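## Task

Take the block of sticky notes off the desk and set it on the counter. Every carton on the desk must stay off the floor, and the robot must neither topple nor finish leaning, or the attempt counts as failed.

## Robot and tools

ROBOT. The LinearBot has a base that can drive in any direction and a column about 1.7 m high. A carriage rides up and down the column (lift_m) and holds two identical six-joint arms, each ending in a two-finger gripper. Arm bases sit about 0.57 m + lift_m above the floor; some carriage parts hang roughly 0.15 m lower. A hand reaches 0.78 m from its shoulder but only about 0.38 m below its arm base. The hand is about 0.16 m long and 0.1 m wide (0.14 m open); the wrist camera sticks out 0.11 m to one side of joint 6's axis. Fingertips narrow to about 0.005 m thick in the closing direction and 0.02 m wide. Parked joints 1-6 are 0, 0.05, 0.05, 1.45, 0, 0; parked, the robot is about 0.85 m wide and 0.65 m long. Cameras: carriage_camera (fixed, forward, tilted about 20 degrees down), left_wrist_camera and right_wrist_camera (looking out past the fingertips).

FRAMES. All positions are in metres. Base frame: origin on the floor beneath the base centre, x forward, y left, z up. left_hand and right_hand are the midpoint between each hand's pads, in this frame; quat_wxyz rotates base axes into hand axes (hand z runs along the fingers, fingers open along hand y; a hand pointing straight up with joints 1, 5, 6 at 0 reads 1,0,0,0). base_odometry is in the frame of the base at scene start, counts wheel turns only (slip counts as motion), heading in rad, left positive, -3.142 to 3.142. Heading may drift a degree or two after turns or long strafes.

move. One action plus optional cameras. "base" holds exactly one relative command, measured from the base's position in the latest reported state: translate_m (metres, forward +, -2 to 2), strafe_m (metres, left +, -2 to 2) or rotate_rad (radians, counter-clockwise +, -6.3 to 6.3). "joints" is a single object of absolute targets keyed by name: lift_m (m, 0 to 1); for each arm X in left/right: X_joint1_rad (-2.617 to 3.054, yaw about vertical, 0 forward, + left), X_joint2_rad (0 to 3.141, shoulder: 0 upper arm back and level, 1.57 vertical, 3.14 forward level), X_joint3_rad (0 to 3.141, elbow, 0 folded, 3.14 straight), X_joint4_rad (-1.57 to 1.57, wrist pitch, + lifts fingertips), X_joint5_rad (-1.57 to 1.57, wrist yaw, + swings fingertips right), X_joint6_rad (-2.094 to 2.094, roll, + clockwise seen from forearm), X_gripper_m (0 to 0.093, pad gap). Omitted joints keep pursuing earlier targets. "speeds" caps top speed for this action only: translate_m and strafe_m 0.02-0.5 m/s, rotate_rad 0.05-1.57 rad/s, lift_m 0.08-0.25 m/s (defaults are the maxima). "min_time_s" (0.1-8 s) sets a minimum duration for arm and gripper motions. Actions max 15 s; drives time out after 14 s. Unknown keys make a call invalid; out-of-range values get it refused. After a refusal, or a stop that blocks the request, remaining move/wait/finished_scene calls in the same reply are skipped. A move with no action just reports state and images.

wait: seconds 0-10, optional cameras; the robot keeps its last commands. zoom_image: camera plus region [x0, y0, x1, y1] in pixels from the top-left, at most 504x504, on that camera's latest image (it must have been in the latest result). finished_scene: scene number 1-3; irreversible, and the goal must hold without the robot.

RESULTS. "pictures" lists image order; images can be slightly newer or older than the state. "move" reads done or the worst status. Statuses: done (base: wheels turned fully, slip possible); off_target (stopped short, may still push); contact_stop or time_out (target dropped, holds in place); not_followed (arm targets withheld because arms would nearly touch; gripper still acts); limit_stop_at_motor_heat (resend the target). on_its_own lists uncommanded behaviour; "held at" is a target. Tolerances for done: lift 0.004, joint1 0.02, joint2 0.105, joint3 0.06, joint4 0.04, joint5 0.025, joint6 0.02, gripper 0.004. motor_effort is percent of max, + toward larger values, peak in brackets, with sizeable fixed error; a falling lift effort while lowering means a hand is resting on something. Joint torques follow joint order, include arm weight, and joints 1-3 wrap at ±28 N m. Gripper: closed on nothing reads 0-0.002; gripping a hard part reads up to 0.005 below its size; command about 0.005 under the first-touch reading for full force; soft or round items crush more. To release, command well above the reading.

BEHAVIOUR. Reported hand positions can be off, usually too high, worse far out; a level hand sags 7-25 cm under 1 kg. Long arm moves without min_time_s can curve a few cm. Arms have no contact stop and keep pressing; drives can bend an arm and still say done. After a blocked drive, reverse about 0.2 m (or turn back); raise the lift if the carriage rests on something. Never reverse under a table edge. To unlock withheld arms, resend one arm's readings with joint 1 swung away, then the other.

AVOID. Tipping (high carriage, stretched or loaded arms, pushing, abrupt stops; only images reveal a lean), arms striking or pressing each other, dropping or releasing moving items, slams and hard shoves. Arms held out or loaded heat up even while you think; MOTOR HOT appears from 75 °C, and at 100 °C the arm goes limp for 30-60 s (OVER-TEMPERATURE FAULT). Park arms to cool. Loose objects may occasionally be nudged by outside forces.

Each tool is called after ">>>" by a JSON object that holds its "op" and its "data", one argument or row to a line.

## Session

>>> {"op": "move", "data": {

}}

Scene clock: 0.00 s.
Joint torques (N m): no reading
base_odometry: x=+0.000 y=+0.000 heading=+0.000
base_status: not commanded
joint_positions: lift_m=+0.300 left_joint1_rad=-0.010 left_joint2_rad=+0.044 left_joint3_rad=+0.048 left_joint4_rad=+1.430 left_joint5_rad=-0.008 left_joint6_rad=-0.004 left_gripper_m=+0.09396 right_joint1_rad=-0.011 right_joint2_rad=+0.047 right_joint3_rad=+0.039 right_joint4_rad=+1.421 right_joint5_rad=-0.003 right_joint6_rad=-0.048 right_gripper_m=+0.09396
joint_status: not commanded
motor_effort: lift_m=+29 drive_wheels=+1
left_hand: x=+0.2675 y=+0.3100 z=+1.2842 quat_wxyz=(+0.998, -0.004, +0.069, -0.007) (m; base frame)
right_hand: x=+0.2732 y=-0.3089 z=+1.2813 quat_wxyz=(+0.996, -0.003, +0.079, -0.029) (m; base frame)
pictures: carriage_camera, left_wrist_camera, right_wrist_camera
Images, in order (width x height): carriage_camera 504x504, left_wrist_camera 504x504, right_wrist_camera 504x504.

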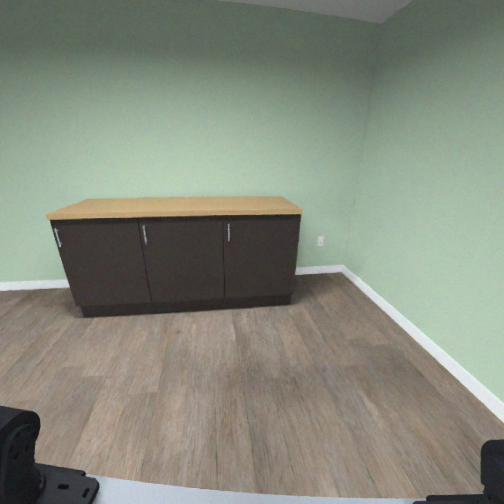

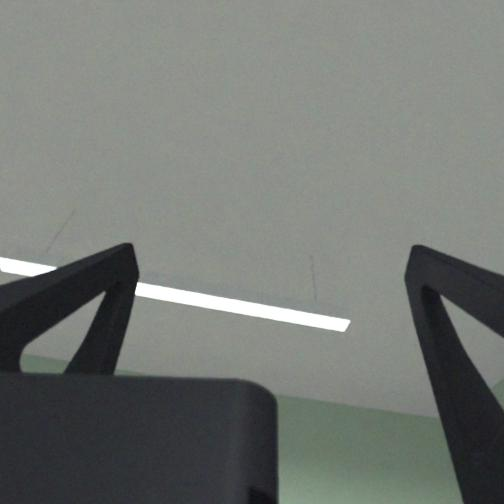

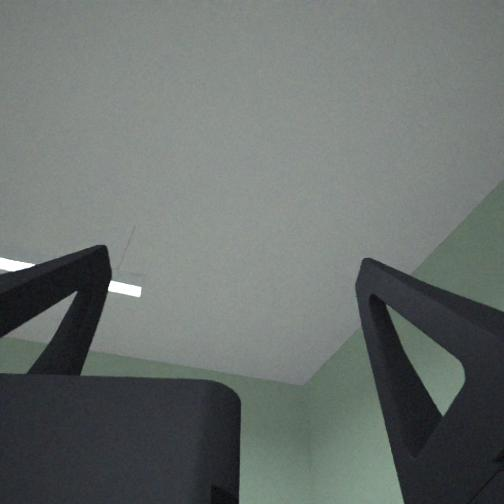

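>>> {"op": "move", "data": {
  "base": {"rotate_rad": 1.2},
  "cameras": ["carriage_camera"]
}}

>>> {"op": "move", "data": {
  "base": {"rotate_rad": 1.2},
  "cameras": ["carriage_camera"]
}}

>>> {"op": "move", "data": {
  "base": {"rotate_rad": 1.2},
  "cameras": ["carriage_camera"]
}}

>>> {"op": "move", "data": {
  "base": {"rotate_rad": 1.2},
  "cameras": ["carriage_camera"]
}}

Scene clock: 7.70 s.
Joint torques (N m): left_arm=[0.61 4.31 5.96 -0.21 -0.11 -0.05] | right_arm=[-0.08 4.23 7.17 -0.05 0.02 -0.11]
move: done
base_odometry: x=+0.000 y=+0.000 heading=+1.200
base_status: done
joint_positions: lift_m=+0.300 left_joint1_rad=-0.010 left_joint2_rad=+0.044 left_joint3_rad=+0.048 left_joint4_rad=+1.430 left_joint5_rad=-0.008 left_joint6_rad=-0.004 left_gripper_m=+0.09396 right_joint1_rad=-0.011 right_joint2_rad=+0.047 right_joint3_rad=+0.039 right_joint4_rad=+1.420 right_joint5_rad=-0.003 right_joint6_rad=-0.048 right_gripper_m=+0.09396
joint_status: not commanded
motor_effort: lift_m=+30(30) drive_wheels=+3(19)
left_hand: x=+0.2675 y=+0.3100 z=+1.2842 quat_wxyz=(+0.998, -0.004, +0.069, -0.007) (m; base frame)
right_hand: x=+0.2733 y=-0.3089 z=+1.2813 quat_wxyz=(+0.996, -0.003, +0.079, -0.029) (m; base frame)
pictures: carriage_camera
Images, in order (width x height): carriage_camera 504x504.

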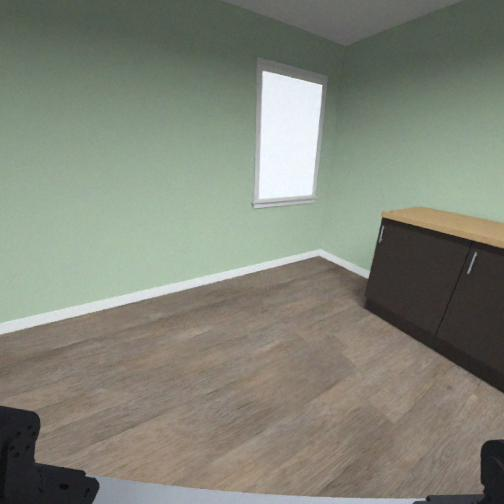

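Scene clock: 10.43 s.
Joint torques (N m): left_arm=[0.66 4.31 6.01 -0.21 -0.12 -0.04] | right_arm=[-0.01 4.25 7.24 -0.04 0 -0.11]
move: done
base_odometry: x=+0.000 y=+0.000 heading=+2.399
base_status: done
joint_positions: lift_m=+0.300 left_joint1_rad=-0.010 left_joint2_rad=+0.044 left_joint3_rad=+0.048 left_joint4_rad=+1.429 left_joint5_rad=-0.008 left_joint6_rad=-0.004 left_gripper_m=+0.09397 right_joint1_rad=-0.011 right_joint2_rad=+0.047 right_joint3_rad=+0.039 right_joint4_rad=+1.420 right_joint5_rad=-0.003 right_joint6_rad=-0.048 right_gripper_m=+0.09397
joint_status: not commanded
motor_effort: lift_m=+30(30) drive_wheels=+6(14)
left_hand: x=+0.2676 y=+0.3101 z=+1.2841 quat_wxyz=(+0.998, -0.004, +0.069, -0.007) (m; base frame)
right_hand: x=+0.2734 y=-0.3089 z=+1.2813 quat_wxyz=(+0.996, -0.003, +0.079, -0.029) (m; base frame)
pictures: carriage_camera
Images, in order (width x height): carriage_camera 504x504.

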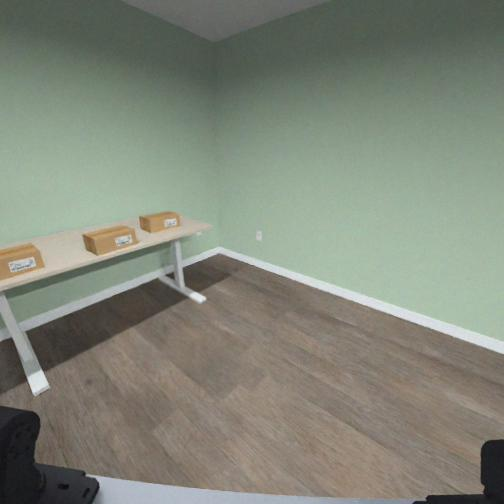

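Scene clock: 13.17 s.
Joint torques (N m): left_arm=[0.61 4.3 5.98 -0.19 -0.1 -0.06] | right_arm=[-0.06 4.29 7.2 -0.03 0.01 -0.11]
move: done
base_odometry: x=+0.000 y=+0.000 heading=-2.685
base_status: done
joint_positions: lift_m=+0.300 left_joint1_rad=-0.010 left_joint2_rad=+0.044 left_joint3_rad=+0.048 left_joint4_rad=+1.429 left_joint5_rad=-0.008 left_joint6_rad=-0.004 left_gripper_m=+0.09398 right_joint1_rad=-0.011 right_joint2_rad=+0.047 right_joint3_rad=+0.039 right_joint4_rad=+1.420 right_joint5_rad=-0.003 right_joint6_rad=-0.048 right_gripper_m=+0.09398
joint_status: not commanded
motor_effort: lift_m=+30(30) drive_wheels=+6(14)
left_hand: x=+0.2676 y=+0.3101 z=+1.2841 quat_wxyz=(+0.998, -0.004, +0.069, -0.007) (m; base frame)
right_hand: x=+0.2734 y=-0.3089 z=+1.2813 quat_wxyz=(+0.996, -0.003, +0.079, -0.029) (m; base frame)
pictures: carriage_camera
Images, in order (width x height): carriage_camera 504x504.

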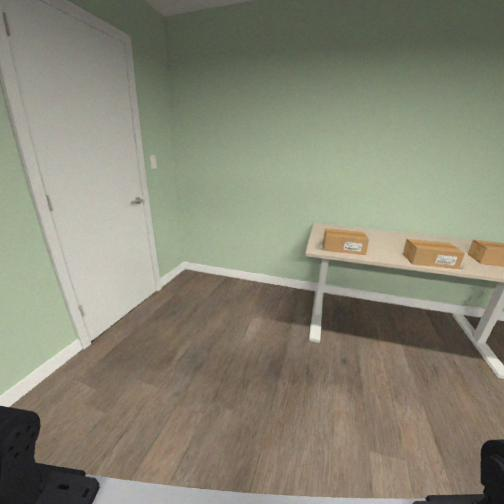

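Scene clock: 15.90 s.
Joint torques (N m): left_arm=[0.62 4.31 5.98 -0.19 -0.11 -0.05] | right_arm=[-0.05 4.27 7.16 -0.03 0.01 -0.11]
move: done
base_odometry: x=+0.000 y=+0.000 heading=-1.485
base_status: done
joint_positions: lift_m=+0.300 left_joint1_rad=-0.010 left_joint2_rad=+0.044 left_joint3_rad=+0.048 left_joint4_rad=+1.429 left_joint5_rad=-0.009 left_joint6_rad=-0.004 left_gripper_m=+0.09398 right_joint1_rad=-0.011 right_joint2_rad=+0.047 right_joint3_rad=+0.039 right_joint4_rad=+1.420 right_joint5_rad=-0.003 right_joint6_rad=-0.048 right_gripper_m=+0.09398
joint_status: not commanded
motor_effort: lift_m=+29(30) drive_wheels=+6(13)
left_hand: x=+0.2677 y=+0.3102 z=+1.2841 quat_wxyz=(+0.998, -0.004, +0.069, -0.007) (m; base frame)
right_hand: x=+0.2735 y=-0.3089 z=+1.2813 quat_wxyz=(+0.996, -0.003, +0.079, -0.029) (m; base frame)
pictures: carriage_camera
Images, in order (width x height): carriage_camera 504x504.

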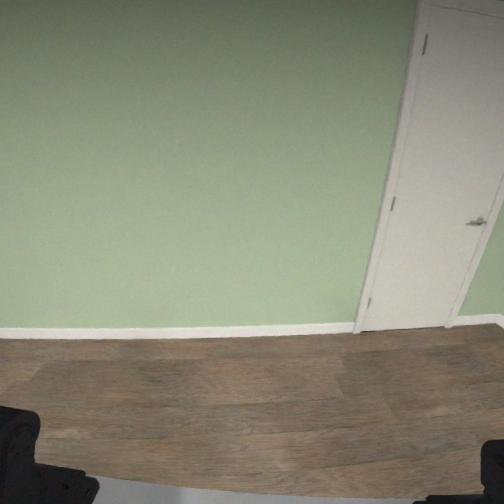

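>>> {"op": "move", "data": {
  "base": {"rotate_rad": -1.65},
  "joints": {"lift_m": 0.8},
  "cameras": ["carriage_camera"]
}}

Scene clock: 24.40 s.
Joint torques (N m): left_arm=[0.5 4.31 6.01 -0.19 -0.13 -0.05] | right_arm=[-0.03 4.22 7.17 -0.04 0 -0.12]
move: done
base_odometry: x=+0.000 y=+0.000 heading=-3.135
base_status: done
joint_positions: lift_m=+0.800 left_joint1_rad=-0.010 left_joint2_rad=+0.044 left_joint3_rad=+0.048 left_joint4_rad=+1.428 left_joint5_rad=-0.009 left_joint6_rad=-0.004 left_gripper_m=+0.09398 right_joint1_rad=-0.011 right_joint2_rad=+0.047 right_joint3_rad=+0.039 right_joint4_rad=+1.420 right_joint5_rad=-0.003 right_joint6_rad=-0.048 right_gripper_m=+0.09398
joint_status: all done
motor_effort: lift_m=+31(38) drive_wheels=+5(19)
left_hand: x=+0.2679 y=+0.3102 z=+1.7840 quat_wxyz=(+0.998, -0.004, +0.069, -0.007) (m; base frame)
right_hand: x=+0.2735 y=-0.3089 z=+1.7812 quat_wxyz=(+0.996, -0.003, +0.079, -0.029) (m; base frame)
pictures: carriage_camera
Images, in order (width x height): carriage_camera 504x504.

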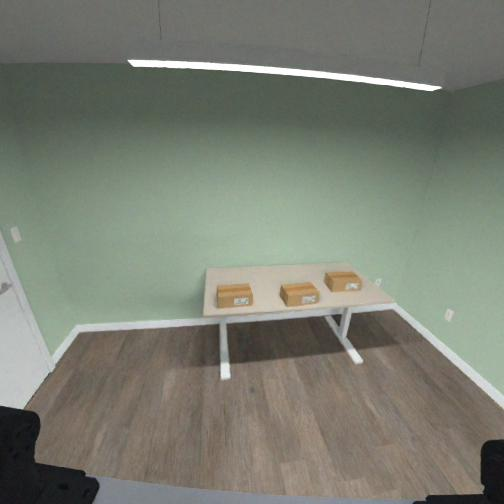

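>>> {"op": "zoom_image", "data": {
  "camera": "carriage_camera",
  "region": [190, 250, 400, 330]
}}

Scaled by 2.400 from the camera's 504x504 image, which has a finer 720x720 frame.

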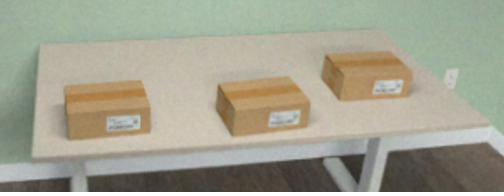

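>>> {"op": "move", "data": {
  "base": {"translate_m": 0.8},
  "speeds": {"translate_m": 0.3},
  "cameras": ["carriage_camera"]
}}

Scene clock: 36.13 s.
Joint torques (N m): left_arm=[0.62 4.34 6 -0.19 -0.1 -0.04] | right_arm=[0.01 4.23 7.23 -0.04 0 -0.11]
move: done
base_odometry: x=-0.800 y=-0.004 heading=-3.136
base_status: done
joint_positions: lift_m=+0.800 left_joint1_rad=-0.010 left_joint2_rad=+0.044 left_joint3_rad=+0.048 left_joint4_rad=+1.429 left_joint5_rad=-0.009 left_joint6_rad=-0.004 left_gripper_m=+0.09398 right_joint1_rad=-0.011 right_joint2_rad=+0.047 right_joint3_rad=+0.039 right_joint4_rad=+1.419 right_joint5_rad=-0.003 right_joint6_rad=-0.048 right_gripper_m=+0.09398
joint_status: not commanded
motor_effort: lift_m=+31(31) drive_wheels=-9(21)
left_hand: x=+0.2676 y=+0.3102 z=+1.7840 quat_wxyz=(+0.998, -0.004, +0.069, -0.007) (m; base frame)
right_hand: x=+0.2736 y=-0.3089 z=+1.7812 quat_wxyz=(+0.996, -0.003, +0.080, -0.029) (m; base frame)
pictures: carriage_camera
Images, in order (width x height): carriage_camera 504x504.

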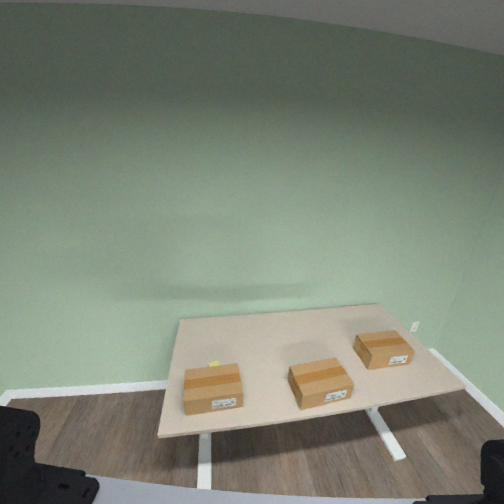

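>>> {"op": "move", "data": {
  "joints": {"left_joint1_rad": 0, "left_joint2_rad": 1.57, "left_joint3_rad": 1.57, "left_joint4_rad": 0, "left_joint5_rad": 0, "left_joint6_rad": 0},
  "min_time_s": 3,
  "cameras": ["left_wrist_camera", "carriage_camera"]
}}

>>> {"op": "move", "data": {
  "joints": {"left_joint1_rad": 0, "left_joint2_rad": 1.57, "left_joint3_rad": 1.57, "left_joint4_rad": -1.57, "left_joint5_rad": 0, "left_joint6_rad": 0},
  "min_time_s": 2,
  "cameras": ["left_wrist_camera", "carriage_camera"]
}}

>>> {"op": "move", "data": {
  "joints": {"left_joint1_rad": 0, "left_joint2_rad": 2.2, "left_joint3_rad": 1.6, "left_joint4_rad": -0.97, "left_joint5_rad": 0, "left_joint6_rad": 0},
  "min_time_s": 2,
  "cameras": ["left_wrist_camera", "carriage_camera"]
}}

Scene clock: 98.63 s.
Joint torques (N m): left_arm=[0.99 -7.75 10.92 2.43 -0.03 0] | right_arm=[-0.02 4.18 7.2 -0.04 0.01 -0.12]
move: done
base_odometry: x=-0.800 y=-0.004 heading=-3.136
base_status: not commanded
joint_positions: lift_m=+0.800 left_joint1_rad=-0.005 left_joint2_rad=+1.556 left_joint3_rad=+1.544 left_joint4_rad=+0.021 left_joint5_rad=-0.007 left_joint6_rad=-0.004 left_gripper_m=+0.09398 right_joint1_rad=-0.011 right_joint2_rad=+0.047 right_joint3_rad=+0.039 right_joint4_rad=+1.419 right_joint5_rad=-0.003 right_joint6_rad=-0.048 right_gripper_m=+0.09398
joint_status: all done
motor_effort: lift_m=+31(31) drive_wheels=-9(12)
left_hand: x=+0.7406 y=+0.3075 z=+1.7910 quat_wxyz=(+0.710, -0.002, +0.704, -0.001) (m; base frame)
right_hand: x=+0.2736 y=-0.3089 z=+1.7812 quat_wxyz=(+0.996, -0.003, +0.080, -0.029) (m; base frame)
pictures: carriage_camera, left_wrist_camera
Images, in order (width x height): carriage_camera 504x504, left_wrist_camera 504x504.

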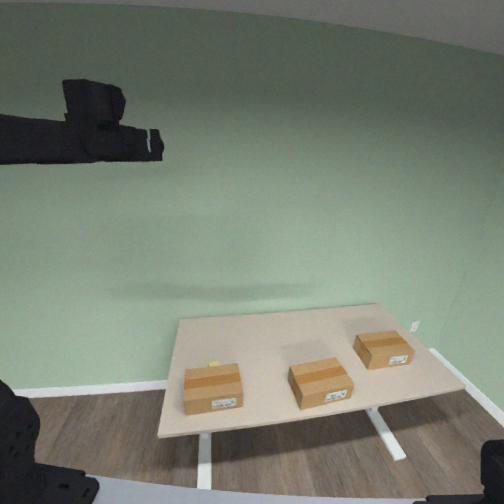

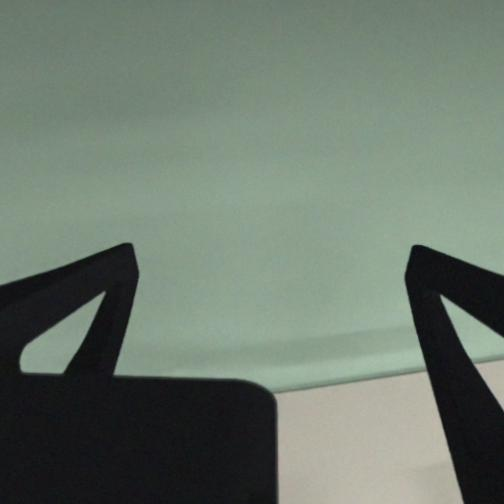

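Scene clock: 101.07 s.
Joint torques (N m): left_arm=[1.05 -5.96 9.28 0.45 -0.04 0] | right_arm=[-0.01 4.21 7.16 -0.04 0.01 -0.11]
move: done
base_odometry: x=-0.800 y=-0.004 heading=-3.136
base_status: not commanded
joint_positions: lift_m=+0.800 left_joint1_rad=-0.005 left_joint2_rad=+1.556 left_joint3_rad=+1.544 left_joint4_rad=-1.554 left_joint5_rad=-0.007 left_joint6_rad=-0.004 left_gripper_m=+0.09398 right_joint1_rad=-0.011 right_joint2_rad=+0.047 right_joint3_rad=+0.039 right_joint4_rad=+1.419 right_joint5_rad=-0.003 right_joint6_rad=-0.048 right_gripper_m=+0.09398
joint_status: all done
motor_effort: lift_m=+31(31) drive_wheels=-10(12)
left_hand: x=+0.4957 y=+0.3088 z=+1.5430 quat_wxyz=(+0.002, +0.001, +1.000, +0.004) (m; base frame)
right_hand: x=+0.2736 y=-0.3089 z=+1.7812 quat_wxyz=(+0.996, -0.003, +0.080, -0.029) (m; base frame)
pictures: carriage_camera, left_wrist_camera
Images, in order (width x height): carriage_camera 504x504, left_wrist_camera 504x504.

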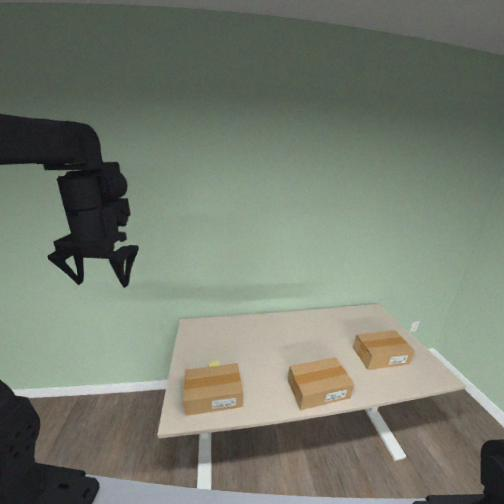

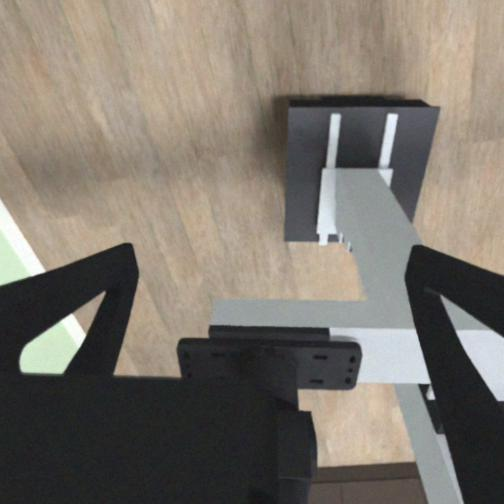

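Scene clock: 103.37 s.
Joint torques (N m): left_arm=[1.02 -11.9 8.62 0.71 -0.03 -0.01] | right_arm=[-0.02 4.25 7.2 -0.04 0 -0.11]
move: done
base_odometry: x=-0.800 y=-0.004 heading=-3.136
base_status: not commanded
joint_positions: lift_m=+0.800 left_joint1_rad=-0.005 left_joint2_rad=+2.182 left_joint3_rad=+1.579 left_joint4_rad=-0.982 left_joint5_rad=-0.007 left_joint6_rad=-0.004 left_gripper_m=+0.09398 right_joint1_rad=-0.011 right_joint2_rad=+0.047 right_joint3_rad=+0.039 right_joint4_rad=+1.419 right_joint5_rad=-0.003 right_joint6_rad=-0.048 right_gripper_m=+0.09398
joint_status: all done
motor_effort: lift_m=+31(31) drive_wheels=-11(12)
left_hand: x=+0.6365 y=+0.3080 z=+1.3488 quat_wxyz=(-0.007, +0.001, +1.000, +0.003) (m; base frame)
right_hand: x=+0.2736 y=-0.3089 z=+1.7812 quat_wxyz=(+0.996, -0.003, +0.080, -0.029) (m; base frame)
pictures: carriage_camera, left_wrist_camera
Images, in order (width x height): carriage_camera 504x504, left_wrist_camera 504x504.

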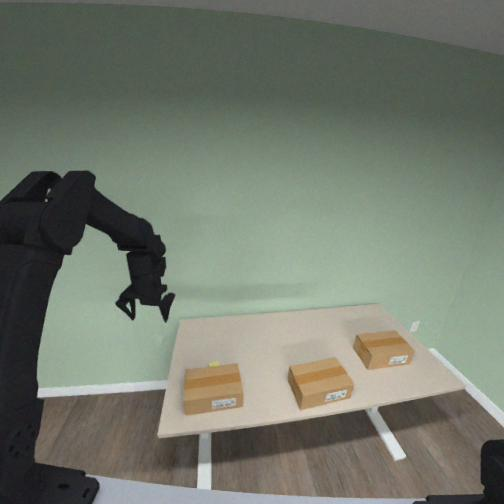

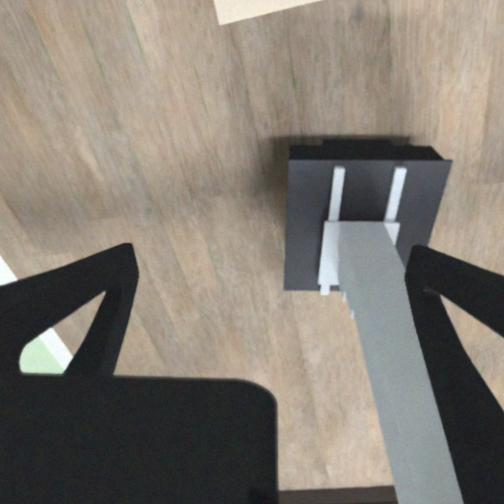

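>>> {"op": "move", "data": {
  "base": {"rotate_rad": 0.15},
  "cameras": ["carriage_camera"]
}}

>>> {"op": "move", "data": {
  "base": {"strafe_m": -0.3},
  "speeds": {"strafe_m": 0.25},
  "cameras": ["carriage_camera", "left_wrist_camera"]
}}

>>> {"op": "move", "data": {
  "base": {"translate_m": 0.3},
  "speeds": {"translate_m": 0.25},
  "cameras": ["carriage_camera", "left_wrist_camera"]
}}

Scene clock: 176.30 s.
Joint torques (N m): left_arm=[0.18 -11.9 8.62 0.6 -0.07 -0.01] | right_arm=[-0.05 4.21 7.19 -0.04 0.01 -0.11]
move: done
base_odometry: x=-0.801 y=-0.004 heading=-2.986
base_status: done
joint_positions: lift_m=+0.800 left_joint1_rad=+0.004 left_joint2_rad=+2.182 left_joint3_rad=+1.579 left_joint4_rad=-0.974 left_joint5_rad=-0.004 left_joint6_rad=-0.004 left_gripper_m=+0.09398 right_joint1_rad=-0.011 right_joint2_rad=+0.047 right_joint3_rad=+0.039 right_joint4_rad=+1.420 right_joint5_rad=-0.003 right_joint6_rad=-0.048 right_gripper_m=+0.09398
joint_status: not commanded
motor_effort: lift_m=+31(31) drive_wheels=+8(11)
left_hand: x=+0.6387 y=+0.3114 z=+1.3487 quat_wxyz=(-0.003, -0.004, +1.000, +0.002) (m; base frame)
right_hand: x=+0.2735 y=-0.3089 z=+1.7812 quat_wxyz=(+0.996, -0.003, +0.079, -0.029) (m; base frame)
pictures: carriage_camera
Images, in order (width x height): carriage_camera 504x504.

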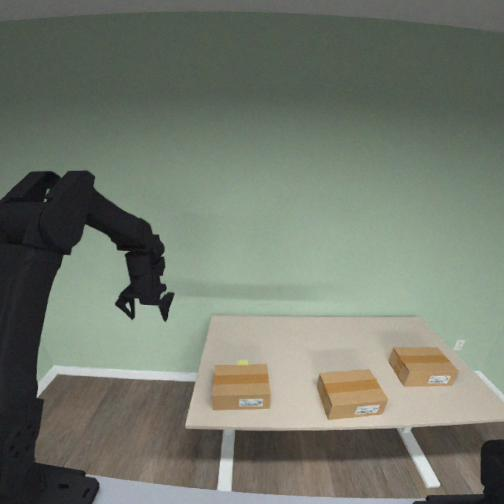

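Scene clock: 179.20 s.
Joint torques (N m): left_arm=[0.46 -11.96 8.62 0.58 -0.07 -0.01] | right_arm=[-0.03 4.21 7.15 -0.04 0 -0.11]
move: done
base_odometry: x=-0.847 y=+0.292 heading=-2.985
base_status: done
joint_positions: lift_m=+0.800 left_joint1_rad=+0.000 left_joint2_rad=+2.182 left_joint3_rad=+1.579 left_joint4_rad=-0.972 left_joint5_rad=-0.004 left_joint6_rad=-0.004 left_gripper_m=+0.09398 right_joint1_rad=-0.011 right_joint2_rad=+0.047 right_joint3_rad=+0.039 right_joint4_rad=+1.420 right_joint5_rad=-0.003 right_joint6_rad=-0.048 right_gripper_m=+0.09398
joint_status: not commanded
motor_effort: lift_m=+31(31) drive_wheels=-12(20)
left_hand: x=+0.6390 y=+0.3096 z=+1.3486 quat_wxyz=(-0.002, -0.002, +1.000, +0.002) (m; base frame)
right_hand: x=+0.2735 y=-0.3089 z=+1.7812 quat_wxyz=(+0.996, -0.003, +0.079, -0.029) (m; base frame)
pictures: carriage_camera, left_wrist_camera
Images, in order (width x height): carriage_camera 504x504, left_wrist_camera 504x504.

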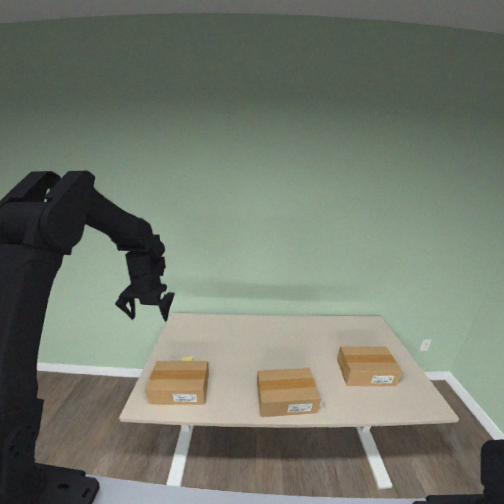

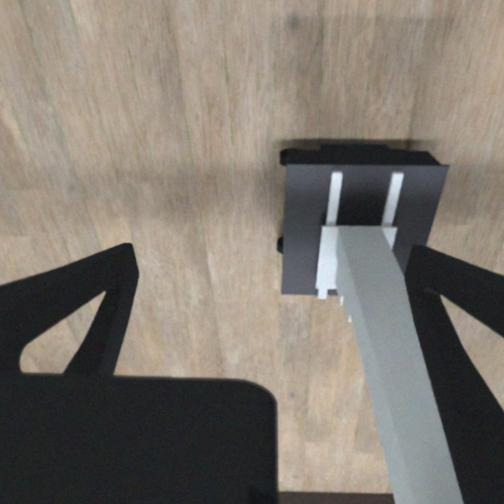

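Scene clock: 182.03 s.
Joint torques (N m): left_arm=[0.59 -12.05 8.61 0.57 -0.08 0] | right_arm=[-0.09 4.25 7.19 -0.03 0.01 -0.11]
move: done
base_odometry: x=-1.144 y=+0.246 heading=-2.986
base_status: done
joint_positions: lift_m=+0.800 left_joint1_rad=+0.000 left_joint2_rad=+2.183 left_joint3_rad=+1.579 left_joint4_rad=-0.972 left_joint5_rad=-0.004 left_joint6_rad=-0.004 left_gripper_m=+0.09398 right_joint1_rad=-0.011 right_joint2_rad=+0.047 right_joint3_rad=+0.039 right_joint4_rad=+1.419 right_joint5_rad=-0.003 right_joint6_rad=-0.048 right_gripper_m=+0.09398
joint_status: not commanded
motor_effort: lift_m=+31(31) drive_wheels=-8(17)
left_hand: x=+0.6390 y=+0.3096 z=+1.3483 quat_wxyz=(-0.002, -0.002, +1.000, +0.002) (m; base frame)
right_hand: x=+0.2737 y=-0.3089 z=+1.7811 quat_wxyz=(+0.996, -0.003, +0.080, -0.029) (m; base frame)
pictures: carriage_camera, left_wrist_camera
Images, in order (width x height): carriage_camera 504x504, left_wrist_camera 504x504.

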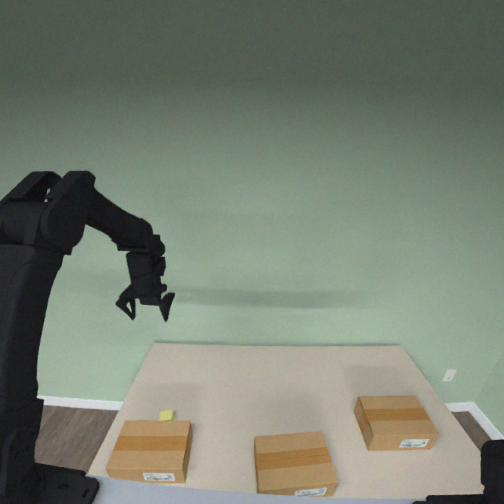

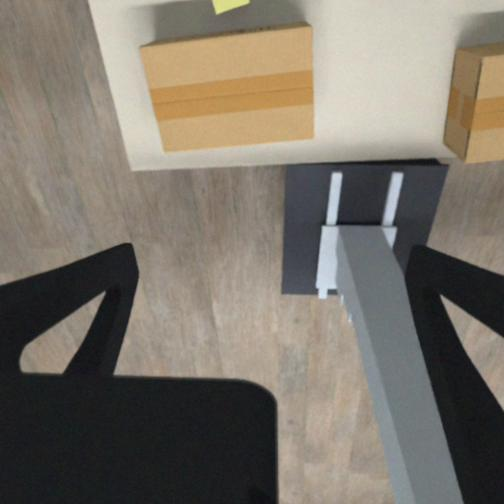

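>>> {"op": "move", "data": {
  "joints": {"lift_m": 0.6},
  "cameras": ["carriage_camera", "left_wrist_camera"]
}}

Scene clock: 208.97 s.
Joint torques (N m): left_arm=[0.61 -13.19 7.75 0.57 -0.07 -0.01] | right_arm=[-0.02 4.27 7.17 -0.02 0.02 -0.12]
move: done
base_odometry: x=-1.144 y=+0.246 heading=-2.986
base_status: not commanded
joint_positions: lift_m=+0.600 left_joint1_rad=+0.000 left_joint2_rad=+2.194 left_joint3_rad=+1.588 left_joint4_rad=-0.971 left_joint5_rad=-0.004 left_joint6_rad=-0.004 left_gripper_m=+0.09398 right_joint1_rad=-0.011 right_joint2_rad=+0.047 right_joint3_rad=+0.039 right_joint4_rad=+1.419 right_joint5_rad=-0.003 right_joint6_rad=-0.048 right_gripper_m=+0.09398
joint_status: all done
motor_effort: lift_m=+28(29) drive_wheels=+5(9)
left_hand: x=+0.6406 y=+0.3096 z=+1.1464 quat_wxyz=(-0.003, -0.002, +1.000, +0.002) (m; base frame)
right_hand: x=+0.2737 y=-0.3089 z=+1.5814 quat_wxyz=(+0.996, -0.003, +0.080, -0.029) (m; base frame)
pictures: carriage_camera, left_wrist_camera
Images, in order (width x height): carriage_camera 504x504, left_wrist_camera 504x504.

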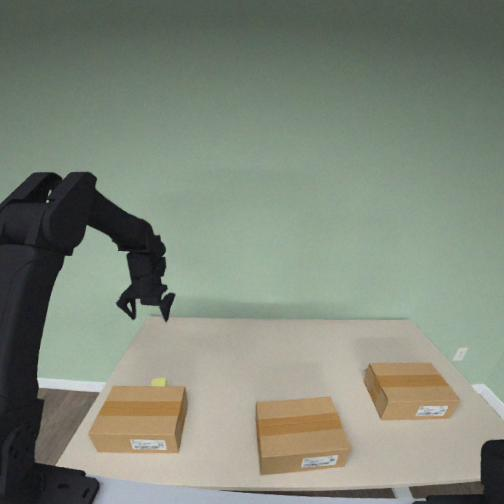

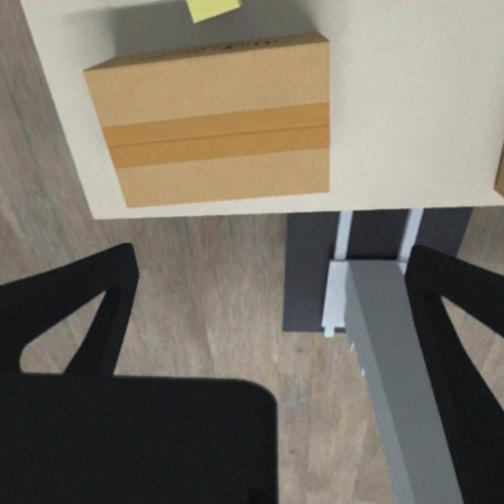

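>>> {"op": "move", "data": {
  "base": {"translate_m": 0.06},
  "joints": {"left_joint1_rad": 0.138, "left_joint2_rad": 2.741, "left_joint3_rad": 1.6885, "left_joint4_rad": -0.518, "left_joint5_rad": 0, "left_joint6_rad": -0.17},
  "min_time_s": 3,
  "cameras": ["carriage_camera", "left_wrist_camera"]
}}

Scene clock: 245.00 s.
Joint torques (N m): left_arm=[1.01 -13.67 6.74 0.69 -0.09 -0.14] | right_arm=[-0.03 4.23 7.19 -0.01 0.02 -0.11]
move: done
base_odometry: x=-1.203 y=+0.237 heading=-2.986
base_status: done
joint_positions: lift_m=+0.600 left_joint1_rad=+0.133 left_joint2_rad=+2.718 left_joint3_rad=+1.671 left_joint4_rad=-0.530 left_joint5_rad=-0.004 left_joint6_rad=-0.161 left_gripper_m=+0.09399 right_joint1_rad=-0.011 right_joint2_rad=+0.047 right_joint3_rad=+0.039 right_joint4_rad=+1.417 right_joint5_rad=-0.003 right_joint6_rad=-0.048 right_gripper_m=+0.09398
joint_status: all done
motor_effort: lift_m=+28(28) drive_wheels=-7(13)
left_hand: x=+0.6624 y=+0.3671 z=+0.9485 quat_wxyz=(-0.003, -0.147, +0.989, +0.002) (m; base frame)
right_hand: x=+0.2740 y=-0.3090 z=+1.5814 quat_wxyz=(+0.996, -0.003, +0.081, -0.029) (m; base frame)
pictures: carriage_camera, left_wrist_camera
Images, in order (width x height): carriage_camera 504x504, left_wrist_camera 504x504.

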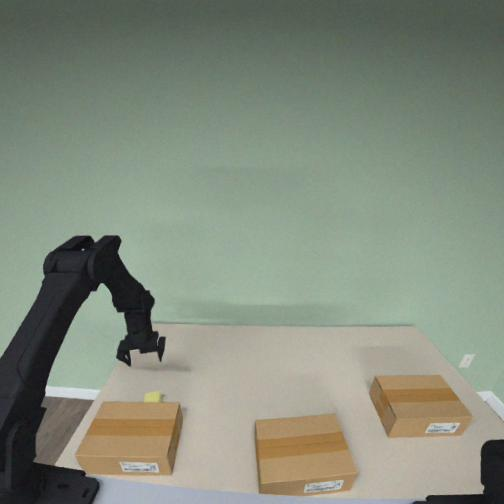

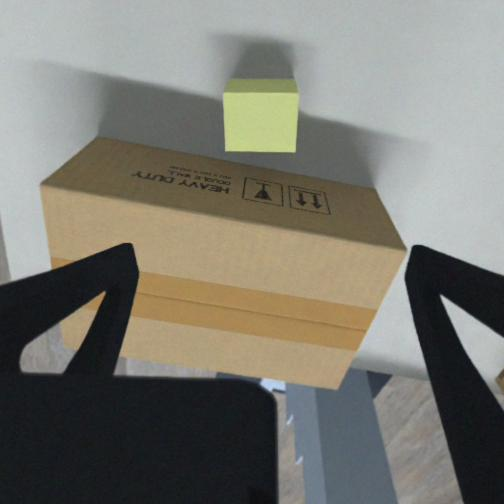

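>>> {"op": "move", "data": {
  "joints": {"left_joint1_rad": 0.158, "lift_m": 0.5},
  "min_time_s": 1,
  "cameras": ["carriage_camera", "left_wrist_camera"]
}}

Scene clock: 270.13 s.
Joint torques (N m): left_arm=[0.95 -15.1 6.01 0.57 -0.08 -0.15] | right_arm=[-0.06 4.26 7.19 -0.02 0 -0.12]
move: done
base_odometry: x=-1.203 y=+0.237 heading=-2.986
base_status: not commanded
joint_positions: lift_m=+0.500 left_joint1_rad=+0.153 left_joint2_rad=+2.735 left_joint3_rad=+1.678 left_joint4_rad=-0.521 left_joint5_rad=-0.004 left_joint6_rad=-0.162 left_gripper_m=+0.09399 right_joint1_rad=-0.011 right_joint2_rad=+0.047 right_joint3_rad=+0.039 right_joint4_rad=+1.417 right_joint5_rad=-0.003 right_joint6_rad=-0.048 right_gripper_m=+0.09398
joint_status: all done
motor_effort: lift_m=+28(30) drive_wheels=+1(7)
left_hand: x=+0.6610 y=+0.3758 z=+0.8429 quat_wxyz=(-0.004, -0.157, +0.988, +0.002) (m; base frame)
right_hand: x=+0.2740 y=-0.3090 z=+1.4814 quat_wxyz=(+0.996, -0.003, +0.081, -0.029) (m; base frame)
pictures: carriage_camera, left_wrist_camera
Images, in order (width x height): carriage_camera 504x504, left_wrist_camera 504x504.

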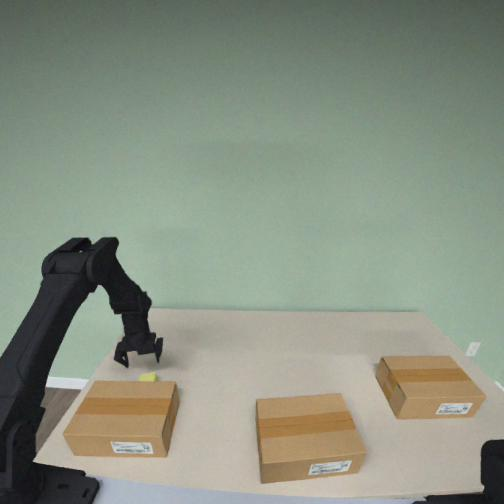

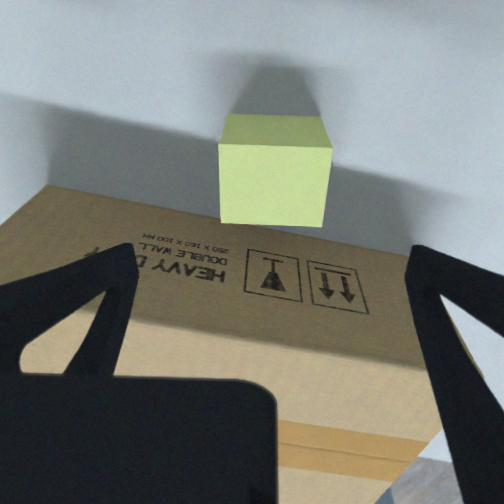

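>>> {"op": "zoom_image", "data": {
  "camera": "left_wrist_camera",
  "region": [150, 80, 400, 330]
}}

Scaled by 2.016 from the camera's 504x504 image, which has a finer 720x720 frame.

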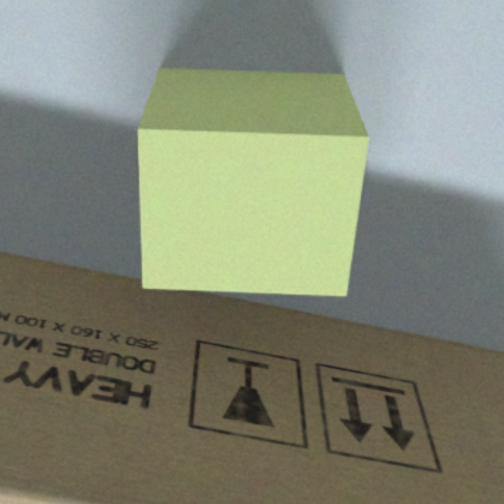

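>>> {"op": "move", "data": {
  "joints": {"lift_m": 0.44},
  "speeds": {"lift_m": 0.1},
  "cameras": ["carriage_camera", "left_wrist_camera"]
}}

Scene clock: 310.93 s.
Joint torques (N m): left_arm=[0.96 -15.43 5.94 0.57 -0.09 -0.14] | right_arm=[-0.01 4.18 7.16 -0.02 0 -0.11]
move: done
base_odometry: x=-1.203 y=+0.237 heading=-2.986
base_status: not commanded
joint_positions: lift_m=+0.440 left_joint1_rad=+0.153 left_joint2_rad=+2.736 left_joint3_rad=+1.679 left_joint4_rad=-0.519 left_joint5_rad=-0.004 left_joint6_rad=-0.162 left_gripper_m=+0.09399 right_joint1_rad=-0.011 right_joint2_rad=+0.047 right_joint3_rad=+0.039 right_joint4_rad=+1.418 right_joint5_rad=-0.003 right_joint6_rad=-0.048 right_gripper_m=+0.09398
joint_status: all done
motor_effort: lift_m=+28(29) drive_wheels=+1(8)
left_hand: x=+0.6620 y=+0.3760 z=+0.7828 quat_wxyz=(-0.002, -0.157, +0.988, +0.002) (m; base frame)
right_hand: x=+0.2739 y=-0.3090 z=+1.4214 quat_wxyz=(+0.996, -0.003, +0.080, -0.029) (m; base frame)
pictures: carriage_camera, left_wrist_camera
Images, in order (width x height): carriage_camera 504x504, left_wrist_camera 504x504.

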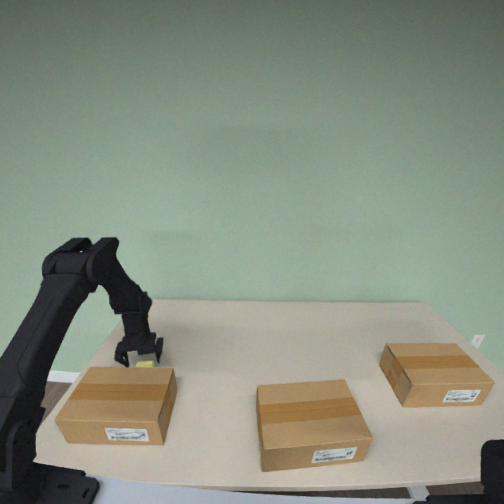

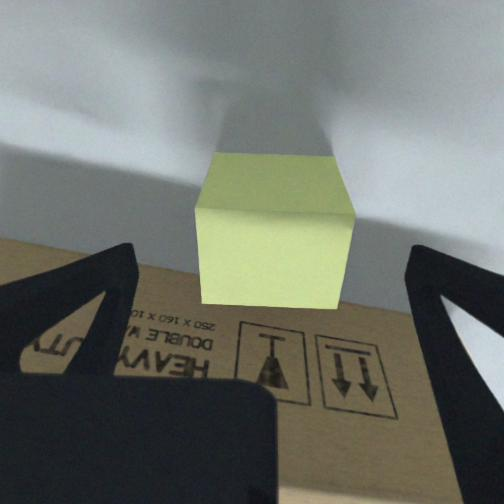

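>>> {"op": "move", "data": {
  "joints": {"lift_m": 0.405},
  "speeds": {"lift_m": 0.1},
  "cameras": ["carriage_camera", "left_wrist_camera"]
}}

Scene clock: 318.63 s.
Joint torques (N m): left_arm=[1.02 -15.43 5.76 0.56 -0.09 -0.14] | right_arm=[-0.08 4.16 7.16 -0.02 0.01 -0.13]
move: done
base_odometry: x=-1.203 y=+0.237 heading=-2.986
base_status: not commanded
joint_positions: lift_m=+0.405 left_joint1_rad=+0.153 left_joint2_rad=+2.737 left_joint3_rad=+1.681 left_joint4_rad=-0.518 left_joint5_rad=-0.004 left_joint6_rad=-0.162 left_gripper_m=+0.09399 right_joint1_rad=-0.011 right_joint2_rad=+0.047 right_joint3_rad=+0.039 right_joint4_rad=+1.418 right_joint5_rad=-0.003 right_joint6_rad=-0.048 right_gripper_m=+0.09398
joint_status: all done
motor_effort: lift_m=+28(29) drive_wheels=+3(7)
left_hand: x=+0.6623 y=+0.3760 z=+0.7476 quat_wxyz=(-0.002, -0.157, +0.988, +0.002) (m; base frame)
right_hand: x=+0.2739 y=-0.3090 z=+1.3864 quat_wxyz=(+0.996, -0.003, +0.080, -0.029) (m; base frame)
pictures: carriage_camera, left_wrist_camera
Images, in order (width x height): carriage_camera 504x504, left_wrist_camera 504x504.

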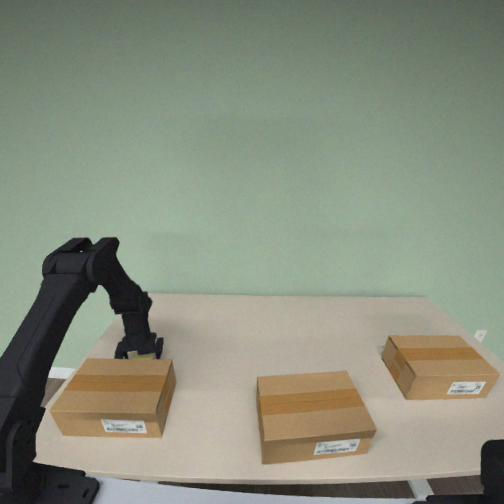

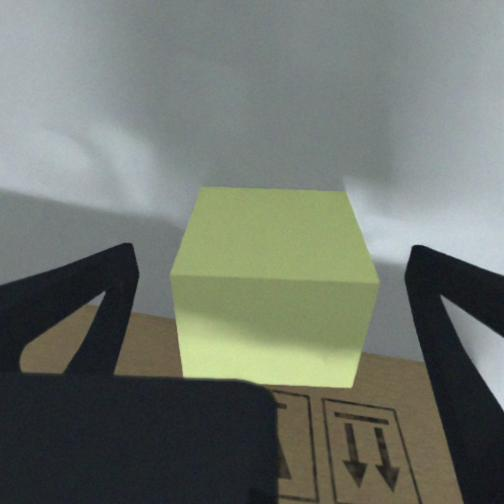

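>>> {"op": "move", "data": {
  "joints": {"left_gripper_m": 0.047},
  "min_time_s": 2,
  "cameras": ["left_wrist_camera"]
}}

Scene clock: 324.87 s.
Joint torques (N m): left_arm=[0.9 -15.47 5.76 0.55 -0.1 -0.14] | right_arm=[-0.05 4.26 7.19 -0.01 0 -0.11]
move: off_target
base_odometry: x=-1.203 y=+0.237 heading=-2.986
base_status: not commanded
joint_positions: lift_m=+0.405 left_joint1_rad=+0.153 left_joint2_rad=+2.737 left_joint3_rad=+1.681 left_joint4_rad=-0.518 left_joint5_rad=-0.004 left_joint6_rad=-0.162 left_gripper_m=+0.05107 right_joint1_rad=-0.011 right_joint2_rad=+0.047 right_joint3_rad=+0.039 right_joint4_rad=+1.418 right_joint5_rad=-0.003 right_joint6_rad=-0.048 right_gripper_m=+0.09398
joint_status: left_gripper_m off_target (ended at +0.05109, target +0.04700)
motor_effort: lift_m=+28(28) drive_wheels=+3(5)
left_hand: x=+0.6623 y=+0.3760 z=+0.7476 quat_wxyz=(-0.002, -0.157, +0.988, +0.002) (m; base frame)
right_hand: x=+0.2739 y=-0.3090 z=+1.3864 quat_wxyz=(+0.996, -0.003, +0.080, -0.029) (m; base frame)
pictures: left_wrist_camera
Images, in order (width x height): left_wrist_camera 504x504.

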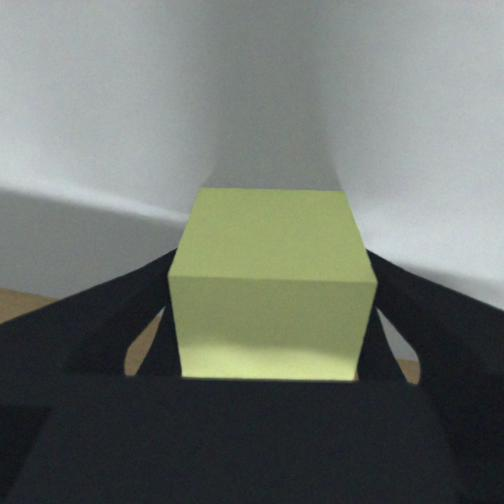

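>>> {"op": "move", "data": {
  "joints": {"lift_m": 0.65},
  "cameras": ["left_wrist_camera"]
}}

>>> {"op": "move", "data": {
  "base": {"translate_m": -0.4},
  "joints": {"left_joint1_rad": 0.0, "left_joint2_rad": 1.57, "left_joint3_rad": 1.57, "left_joint4_rad": -1.57, "left_joint5_rad": 0, "left_joint6_rad": 0},
  "min_time_s": 3,
  "cameras": ["left_wrist_camera"]
}}

>>> {"op": "move", "data": {
  "base": {"rotate_rad": 2.986},
  "speeds": {"rotate_rad": 0.8},
  "cameras": ["left_wrist_camera", "carriage_camera"]
}}

Scene clock: 340.53 s.
Joint torques (N m): left_arm=[0.98 -15.87 5.72 0.53 -0.09 -0.14] | right_arm=[-0.03 4.26 7.21 -0.02 0 -0.11]
move: done
base_odometry: x=-1.203 y=+0.237 heading=-2.986
base_status: not commanded
joint_positions: lift_m=+0.650 left_joint1_rad=+0.153 left_joint2_rad=+2.740 left_joint3_rad=+1.681 left_joint4_rad=-0.517 left_joint5_rad=-0.004 left_joint6_rad=-0.162 left_gripper_m=+0.05107 right_joint1_rad=-0.011 right_joint2_rad=+0.047 right_joint3_rad=+0.039 right_joint4_rad=+1.418 right_joint5_rad=-0.003 right_joint6_rad=-0.048 right_gripper_m=+0.09398
joint_status: all done
motor_effort: lift_m=+30(39) drive_wheels=+3(8)
left_hand: x=+0.6614 y=+0.3759 z=+0.9909 quat_wxyz=(-0.003, -0.157, +0.988, +0.002) (m; base frame)
right_hand: x=+0.2739 y=-0.3090 z=+1.6311 quat_wxyz=(+0.996, -0.003, +0.080, -0.029) (m; base frame)
pictures: left_wrist_camera
Images, in order (width x height): left_wrist_camera 504x504.

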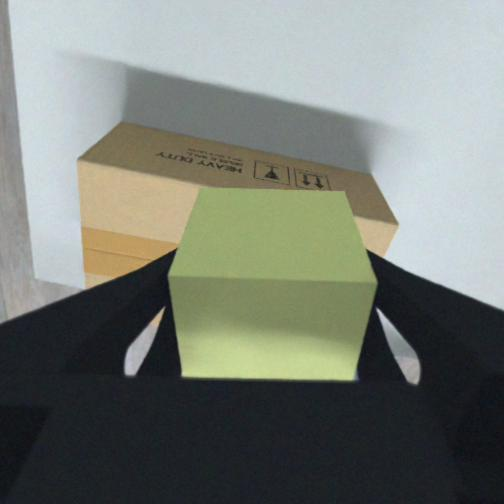

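Scene clock: 343.83 s.
Joint torques (N m): left_arm=[0.23 -9.8 5.37 0.41 -0.08 0.07] | right_arm=[-0.05 4.22 7.25 -0.03 -0.01 -0.12]
move: done
base_odometry: x=-0.808 y=+0.299 heading=-2.986
base_status: done
joint_positions: lift_m=+0.650 left_joint1_rad=+0.006 left_joint2_rad=+1.592 left_joint3_rad=+1.582 left_joint4_rad=-1.555 left_joint5_rad=-0.003 left_joint6_rad=-0.009 left_gripper_m=+0.05105 right_joint1_rad=-0.011 right_joint2_rad=+0.047 right_joint3_rad=+0.039 right_joint4_rad=+1.419 right_joint5_rad=-0.003 right_joint6_rad=-0.048 right_gripper_m=+0.09398
joint_status: all done
motor_effort: lift_m=+30(31) drive_wheels=-3(14)
left_hand: x=+0.5055 y=+0.3111 z=+1.3936 quat_wxyz=(+0.003, -0.007, +1.000, +0.002) (m; base frame)
right_hand: x=+0.2737 y=-0.3089 z=+1.6312 quat_wxyz=(+0.996, -0.003, +0.080, -0.029) (m; base frame)
pictures: left_wrist_camera
Images, in order (width x height): left_wrist_camera 504x504.

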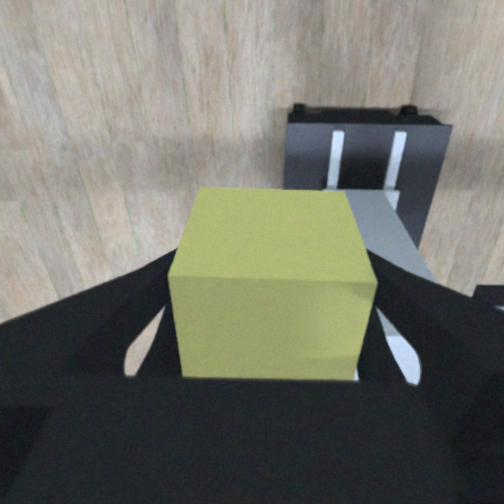

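Scene clock: 348.87 s.
Joint torques (N m): left_arm=[0.66 -9.88 5.37 0.49 -0.09 0.05] | right_arm=[-0.08 4.23 7.23 -0.02 0 -0.12]
move: done
base_odometry: x=-0.808 y=+0.299 heading=-0.001
base_status: done
joint_positions: lift_m=+0.650 left_joint1_rad=+0.000 left_joint2_rad=+1.592 left_joint3_rad=+1.582 left_joint4_rad=-1.563 left_joint5_rad=-0.002 left_joint6_rad=-0.008 left_gripper_m=+0.05104 right_joint1_rad=-0.011 right_joint2_rad=+0.047 right_joint3_rad=+0.039 right_joint4_rad=+1.419 right_joint5_rad=-0.003 right_joint6_rad=-0.048 right_gripper_m=+0.09400
joint_status: not commanded
motor_effort: lift_m=+31(31) drive_wheels=+8(15)
left_hand: x=+0.5035 y=+0.3095 z=+1.3936 quat_wxyz=(-0.001, -0.004, +1.000, +0.001) (m; base frame)
right_hand: x=+0.2737 y=-0.3089 z=+1.6312 quat_wxyz=(+0.996, -0.003, +0.080, -0.029) (m; base frame)
pictures: carriage_camera, left_wrist_camera
Images, in order (width x height): carriage_camera 504x504, left_wrist_camera 504x504.

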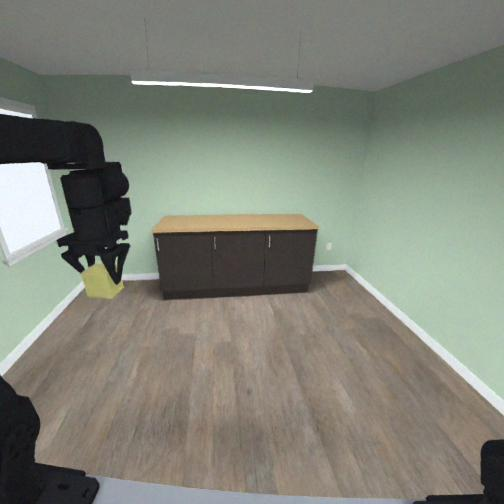

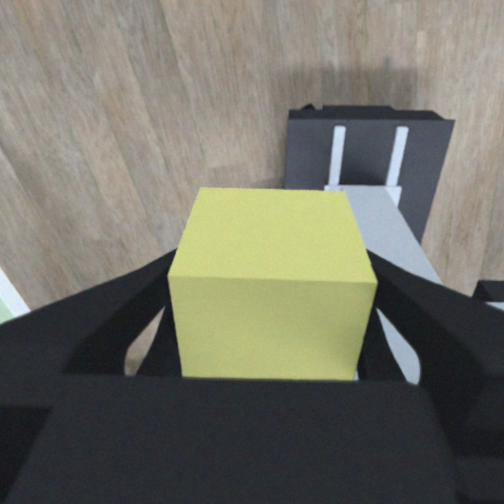

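>>> {"op": "move", "data": {
  "base": {"translate_m": 1.9},
  "speeds": {"translate_m": 0.4},
  "cameras": ["left_wrist_camera", "carriage_camera"]
}}

Scene clock: 362.20 s.
Joint torques (N m): left_arm=[0.58 -9.54 5.37 0.53 -0.09 0.05] | right_arm=[-0.06 4.22 7.19 -0.05 0.01 -0.12]
move: done
base_odometry: x=+1.092 y=+0.300 heading=+0.000
base_status: done
joint_positions: lift_m=+0.650 left_joint1_rad=+0.000 left_joint2_rad=+1.589 left_joint3_rad=+1.582 left_joint4_rad=-1.566 left_joint5_rad=-0.002 left_joint6_rad=-0.008 left_gripper_m=+0.05104 right_joint1_rad=-0.011 right_joint2_rad=+0.047 right_joint3_rad=+0.039 right_joint4_rad=+1.420 right_joint5_rad=-0.003 right_joint6_rad=-0.048 right_gripper_m=+0.09400
joint_status: not commanded
motor_effort: lift_m=+31(31) drive_wheels=-10(22)
left_hand: x=+0.5024 y=+0.3095 z=+1.3944 quat_wxyz=(-0.001, -0.004, +1.000, +0.001) (m; base frame)
right_hand: x=+0.2735 y=-0.3089 z=+1.6312 quat_wxyz=(+0.996, -0.003, +0.079, -0.029) (m; base frame)
pictures: carriage_camera, left_wrist_camera
Images, in order (width x height): carriage_camera 504x504, left_wrist_camera 504x504.

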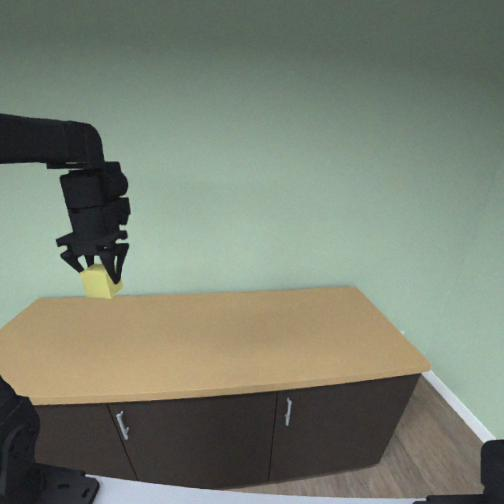

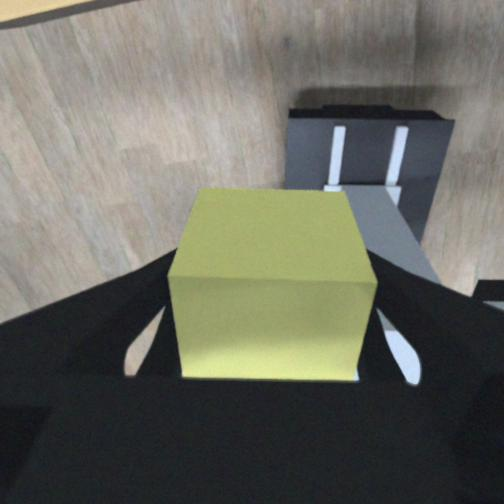

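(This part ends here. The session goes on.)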